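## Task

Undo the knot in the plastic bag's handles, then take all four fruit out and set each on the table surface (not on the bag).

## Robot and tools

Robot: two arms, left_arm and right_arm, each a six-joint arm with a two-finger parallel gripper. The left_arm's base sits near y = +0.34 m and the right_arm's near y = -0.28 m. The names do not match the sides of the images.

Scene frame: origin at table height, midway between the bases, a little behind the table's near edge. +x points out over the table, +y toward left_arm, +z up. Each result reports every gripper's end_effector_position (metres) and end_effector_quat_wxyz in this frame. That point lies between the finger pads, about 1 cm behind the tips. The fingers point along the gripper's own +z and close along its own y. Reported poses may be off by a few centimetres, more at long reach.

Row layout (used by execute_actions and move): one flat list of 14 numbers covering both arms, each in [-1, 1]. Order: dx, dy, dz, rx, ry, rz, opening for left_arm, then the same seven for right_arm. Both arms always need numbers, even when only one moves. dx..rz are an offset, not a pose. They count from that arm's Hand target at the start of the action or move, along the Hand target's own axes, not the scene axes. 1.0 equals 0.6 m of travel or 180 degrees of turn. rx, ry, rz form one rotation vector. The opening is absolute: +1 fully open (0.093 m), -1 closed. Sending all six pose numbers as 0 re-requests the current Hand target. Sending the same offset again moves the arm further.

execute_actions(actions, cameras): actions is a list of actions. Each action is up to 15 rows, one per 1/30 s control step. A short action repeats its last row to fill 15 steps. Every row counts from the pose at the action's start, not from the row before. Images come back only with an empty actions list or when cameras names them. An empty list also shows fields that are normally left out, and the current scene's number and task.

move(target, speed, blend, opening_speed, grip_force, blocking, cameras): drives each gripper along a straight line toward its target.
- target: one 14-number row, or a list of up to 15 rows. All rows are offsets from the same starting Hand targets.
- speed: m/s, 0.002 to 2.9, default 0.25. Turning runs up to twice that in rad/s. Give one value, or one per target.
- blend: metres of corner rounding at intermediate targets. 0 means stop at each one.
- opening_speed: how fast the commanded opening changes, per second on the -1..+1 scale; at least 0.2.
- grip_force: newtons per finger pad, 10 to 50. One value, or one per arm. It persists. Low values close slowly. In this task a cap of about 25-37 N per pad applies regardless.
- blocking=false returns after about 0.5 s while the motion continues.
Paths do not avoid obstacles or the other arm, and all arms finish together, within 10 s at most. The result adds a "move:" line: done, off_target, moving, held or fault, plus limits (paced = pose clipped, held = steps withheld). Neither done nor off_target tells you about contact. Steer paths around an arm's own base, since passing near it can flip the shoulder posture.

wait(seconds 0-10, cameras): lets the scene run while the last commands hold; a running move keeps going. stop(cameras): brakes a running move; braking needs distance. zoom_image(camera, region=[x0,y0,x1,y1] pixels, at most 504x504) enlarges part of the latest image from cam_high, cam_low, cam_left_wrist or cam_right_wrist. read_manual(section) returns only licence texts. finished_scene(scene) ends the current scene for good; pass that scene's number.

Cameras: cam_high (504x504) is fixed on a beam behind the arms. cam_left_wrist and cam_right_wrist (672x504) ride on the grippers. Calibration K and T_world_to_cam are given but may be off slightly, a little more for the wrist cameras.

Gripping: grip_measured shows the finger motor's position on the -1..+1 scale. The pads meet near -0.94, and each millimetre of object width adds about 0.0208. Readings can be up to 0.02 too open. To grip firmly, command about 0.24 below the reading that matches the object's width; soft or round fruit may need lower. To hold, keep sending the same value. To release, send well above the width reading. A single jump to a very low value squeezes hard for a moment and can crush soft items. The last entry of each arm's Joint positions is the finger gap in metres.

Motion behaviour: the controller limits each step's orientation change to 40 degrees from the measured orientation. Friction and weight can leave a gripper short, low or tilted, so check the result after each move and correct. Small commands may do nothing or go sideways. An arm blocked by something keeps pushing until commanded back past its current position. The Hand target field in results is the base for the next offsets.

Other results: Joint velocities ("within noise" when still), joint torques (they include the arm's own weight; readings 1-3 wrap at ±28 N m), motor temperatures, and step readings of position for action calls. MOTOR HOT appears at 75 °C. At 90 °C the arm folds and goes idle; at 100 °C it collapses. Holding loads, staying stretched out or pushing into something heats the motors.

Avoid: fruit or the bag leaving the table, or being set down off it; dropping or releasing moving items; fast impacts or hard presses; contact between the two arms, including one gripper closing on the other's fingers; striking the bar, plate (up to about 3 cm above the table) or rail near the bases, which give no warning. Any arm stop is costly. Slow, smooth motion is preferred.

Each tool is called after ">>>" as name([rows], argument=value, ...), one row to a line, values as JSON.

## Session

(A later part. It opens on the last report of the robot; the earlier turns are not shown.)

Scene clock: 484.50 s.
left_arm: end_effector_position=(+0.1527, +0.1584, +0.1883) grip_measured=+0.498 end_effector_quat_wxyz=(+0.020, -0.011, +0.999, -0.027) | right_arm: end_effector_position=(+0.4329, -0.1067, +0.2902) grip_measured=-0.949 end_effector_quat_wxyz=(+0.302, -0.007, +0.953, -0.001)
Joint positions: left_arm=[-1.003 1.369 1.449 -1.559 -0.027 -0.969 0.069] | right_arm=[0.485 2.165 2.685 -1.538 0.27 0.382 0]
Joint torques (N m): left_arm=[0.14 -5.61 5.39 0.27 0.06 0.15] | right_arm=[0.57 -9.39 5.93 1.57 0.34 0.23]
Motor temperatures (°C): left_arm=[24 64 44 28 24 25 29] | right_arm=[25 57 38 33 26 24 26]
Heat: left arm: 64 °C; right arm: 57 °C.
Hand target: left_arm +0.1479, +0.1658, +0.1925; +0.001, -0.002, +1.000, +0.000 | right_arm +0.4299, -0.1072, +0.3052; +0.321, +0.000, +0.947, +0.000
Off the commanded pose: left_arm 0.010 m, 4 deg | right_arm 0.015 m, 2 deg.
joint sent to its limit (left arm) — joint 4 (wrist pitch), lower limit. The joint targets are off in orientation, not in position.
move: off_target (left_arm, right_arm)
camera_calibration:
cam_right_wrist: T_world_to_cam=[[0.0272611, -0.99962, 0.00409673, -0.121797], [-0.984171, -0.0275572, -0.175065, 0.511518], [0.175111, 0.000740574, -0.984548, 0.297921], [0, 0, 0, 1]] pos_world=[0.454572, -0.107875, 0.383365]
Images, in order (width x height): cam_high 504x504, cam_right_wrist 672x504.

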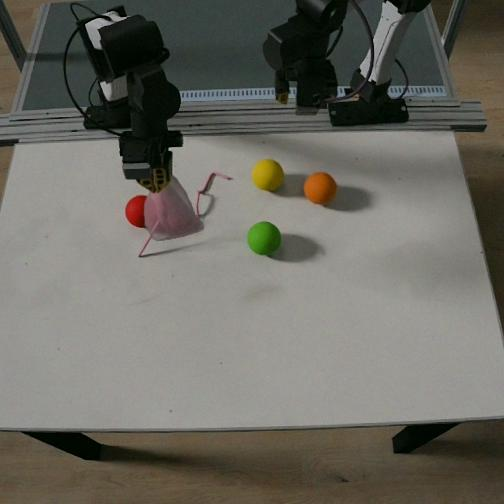

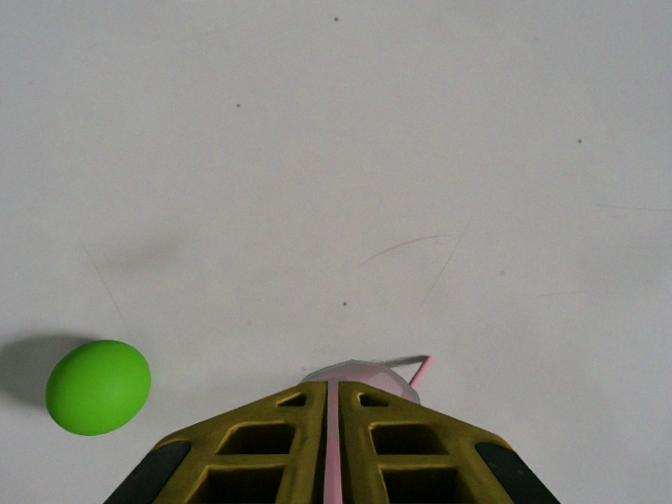

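>>> move([
  [0,0,0,0,0,0,0.5,-0.198,0.03,0.152,0,0,0,-1],
  [0,0,0,0,0,0,0.5,-0.005,0.03,0.416,0,0,0,-1],
  [0,0,0,0,0,0,0.5,-0.005,0.03,0.416,0,0,0,0],
  [0,0,0,0,0,0,0.5,-0.1,0.03,0.3,0,0,0,0],
], speed=0.1, cameras=["all"])

>>> zoom_image(camera="cam_high", region=[60, 130, 300, 310])

Scene clock: 491.93 s.
left_arm: end_effector_position=(+0.1527, +0.1584, +0.1883) grip_measured=+0.498 end_effector_quat_wxyz=(+0.020, -0.011, +0.999, -0.027) | right_arm: end_effector_position=(+0.5906, -0.0902, +0.1789) grip_measured=-0.003 end_effector_quat_wxyz=(+0.378, -0.001, +0.926, +0.011)
Joint positions: left_arm=[-1.003 1.369 1.449 -1.559 -0.027 -0.969 0.069] | right_arm=[0.385 2.594 2.839 -1.075 0.245 0.275 0.045]
Joint torques (N m): left_arm=[-0.03 -5.65 5.3 0.28 0.08 0.17] | right_arm=[-0.5 -13.16 7.23 1.66 -0.12 0]
Motor temperatures (°C): left_arm=[24 60 43 28 24 25 29] | right_arm=[25 55 37 34 26 24 26]
Heat: left arm: 60 °C; right arm: 55 °C.
Hand target: left_arm +0.1479, +0.1658, +0.1925; +0.001, -0.002, +1.000, +0.000 | right_arm +0.5870, -0.0890, +0.1989; +0.321, +0.000, +0.947, +0.000
Off the commanded pose: left_arm 0.010 m, 4 deg | right_arm 0.020 m, 7 deg.
elbow stopped short (right arm): the move would have taken joint 3 (elbow) straighter than the controller allows.
joint sent to its limit (left arm) — joint 4 (wrist pitch), lower limit. The joint targets are off in orientation, not in position.
move: off_target (left_arm, right_arm)
camera_calibration:
cam_left_wrist: T_world_to_cam=[[0.0228511, -0.998819, 0.0428688, 0.149458], [-0.914644, -0.00357536, 0.404244, 0.0983168], [-0.403614, -0.0484471, -0.913646, 0.323483], [0, 0, 0, 1]] pos_world=[0.217072, 0.165305, 0.249397]
cam_right_wrist: T_world_to_cam=[[0.0254793, -0.999481, -0.0196949, -0.103857], [-0.942841, -0.0174779, -0.332783, 0.652451], [0.332267, 0.0270483, -0.942798, 0.062824], [0, 0, 0, 1]] pos_world=[0.596929, -0.0940988, 0.27431]

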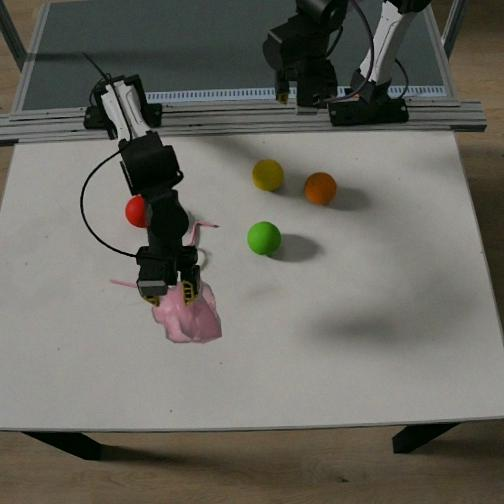

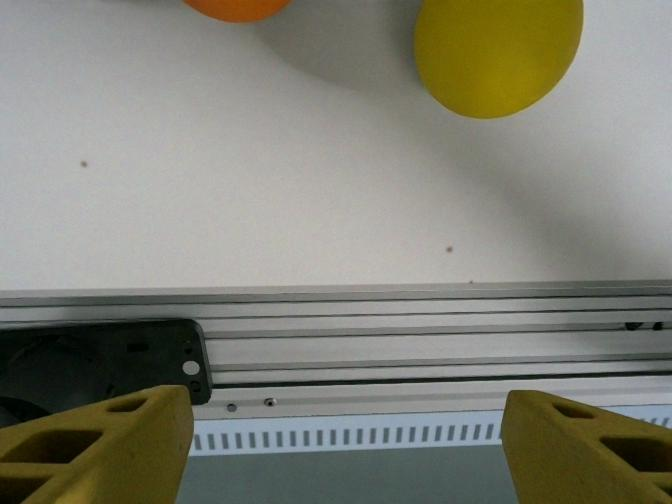

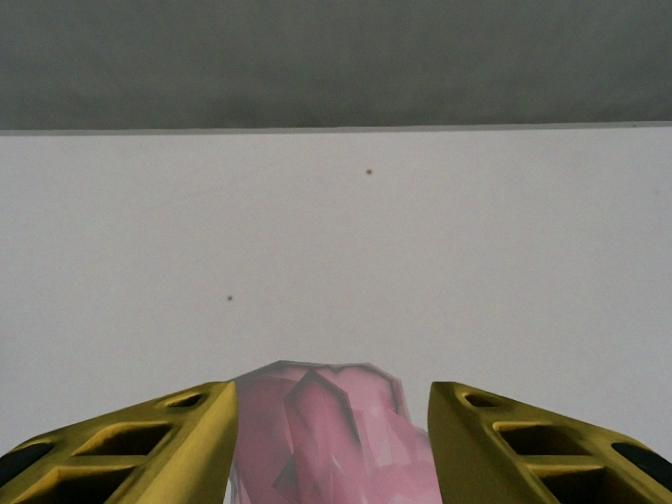

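Scaled by 2.100 from the camera's 504x504 image, which has a finer 720x720 frame.

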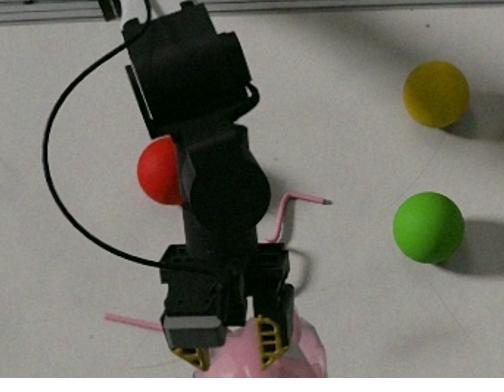

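All four out on bare table, bag released and away.

>>> finished_scene(scene=2)

The scene is finished: the task was done.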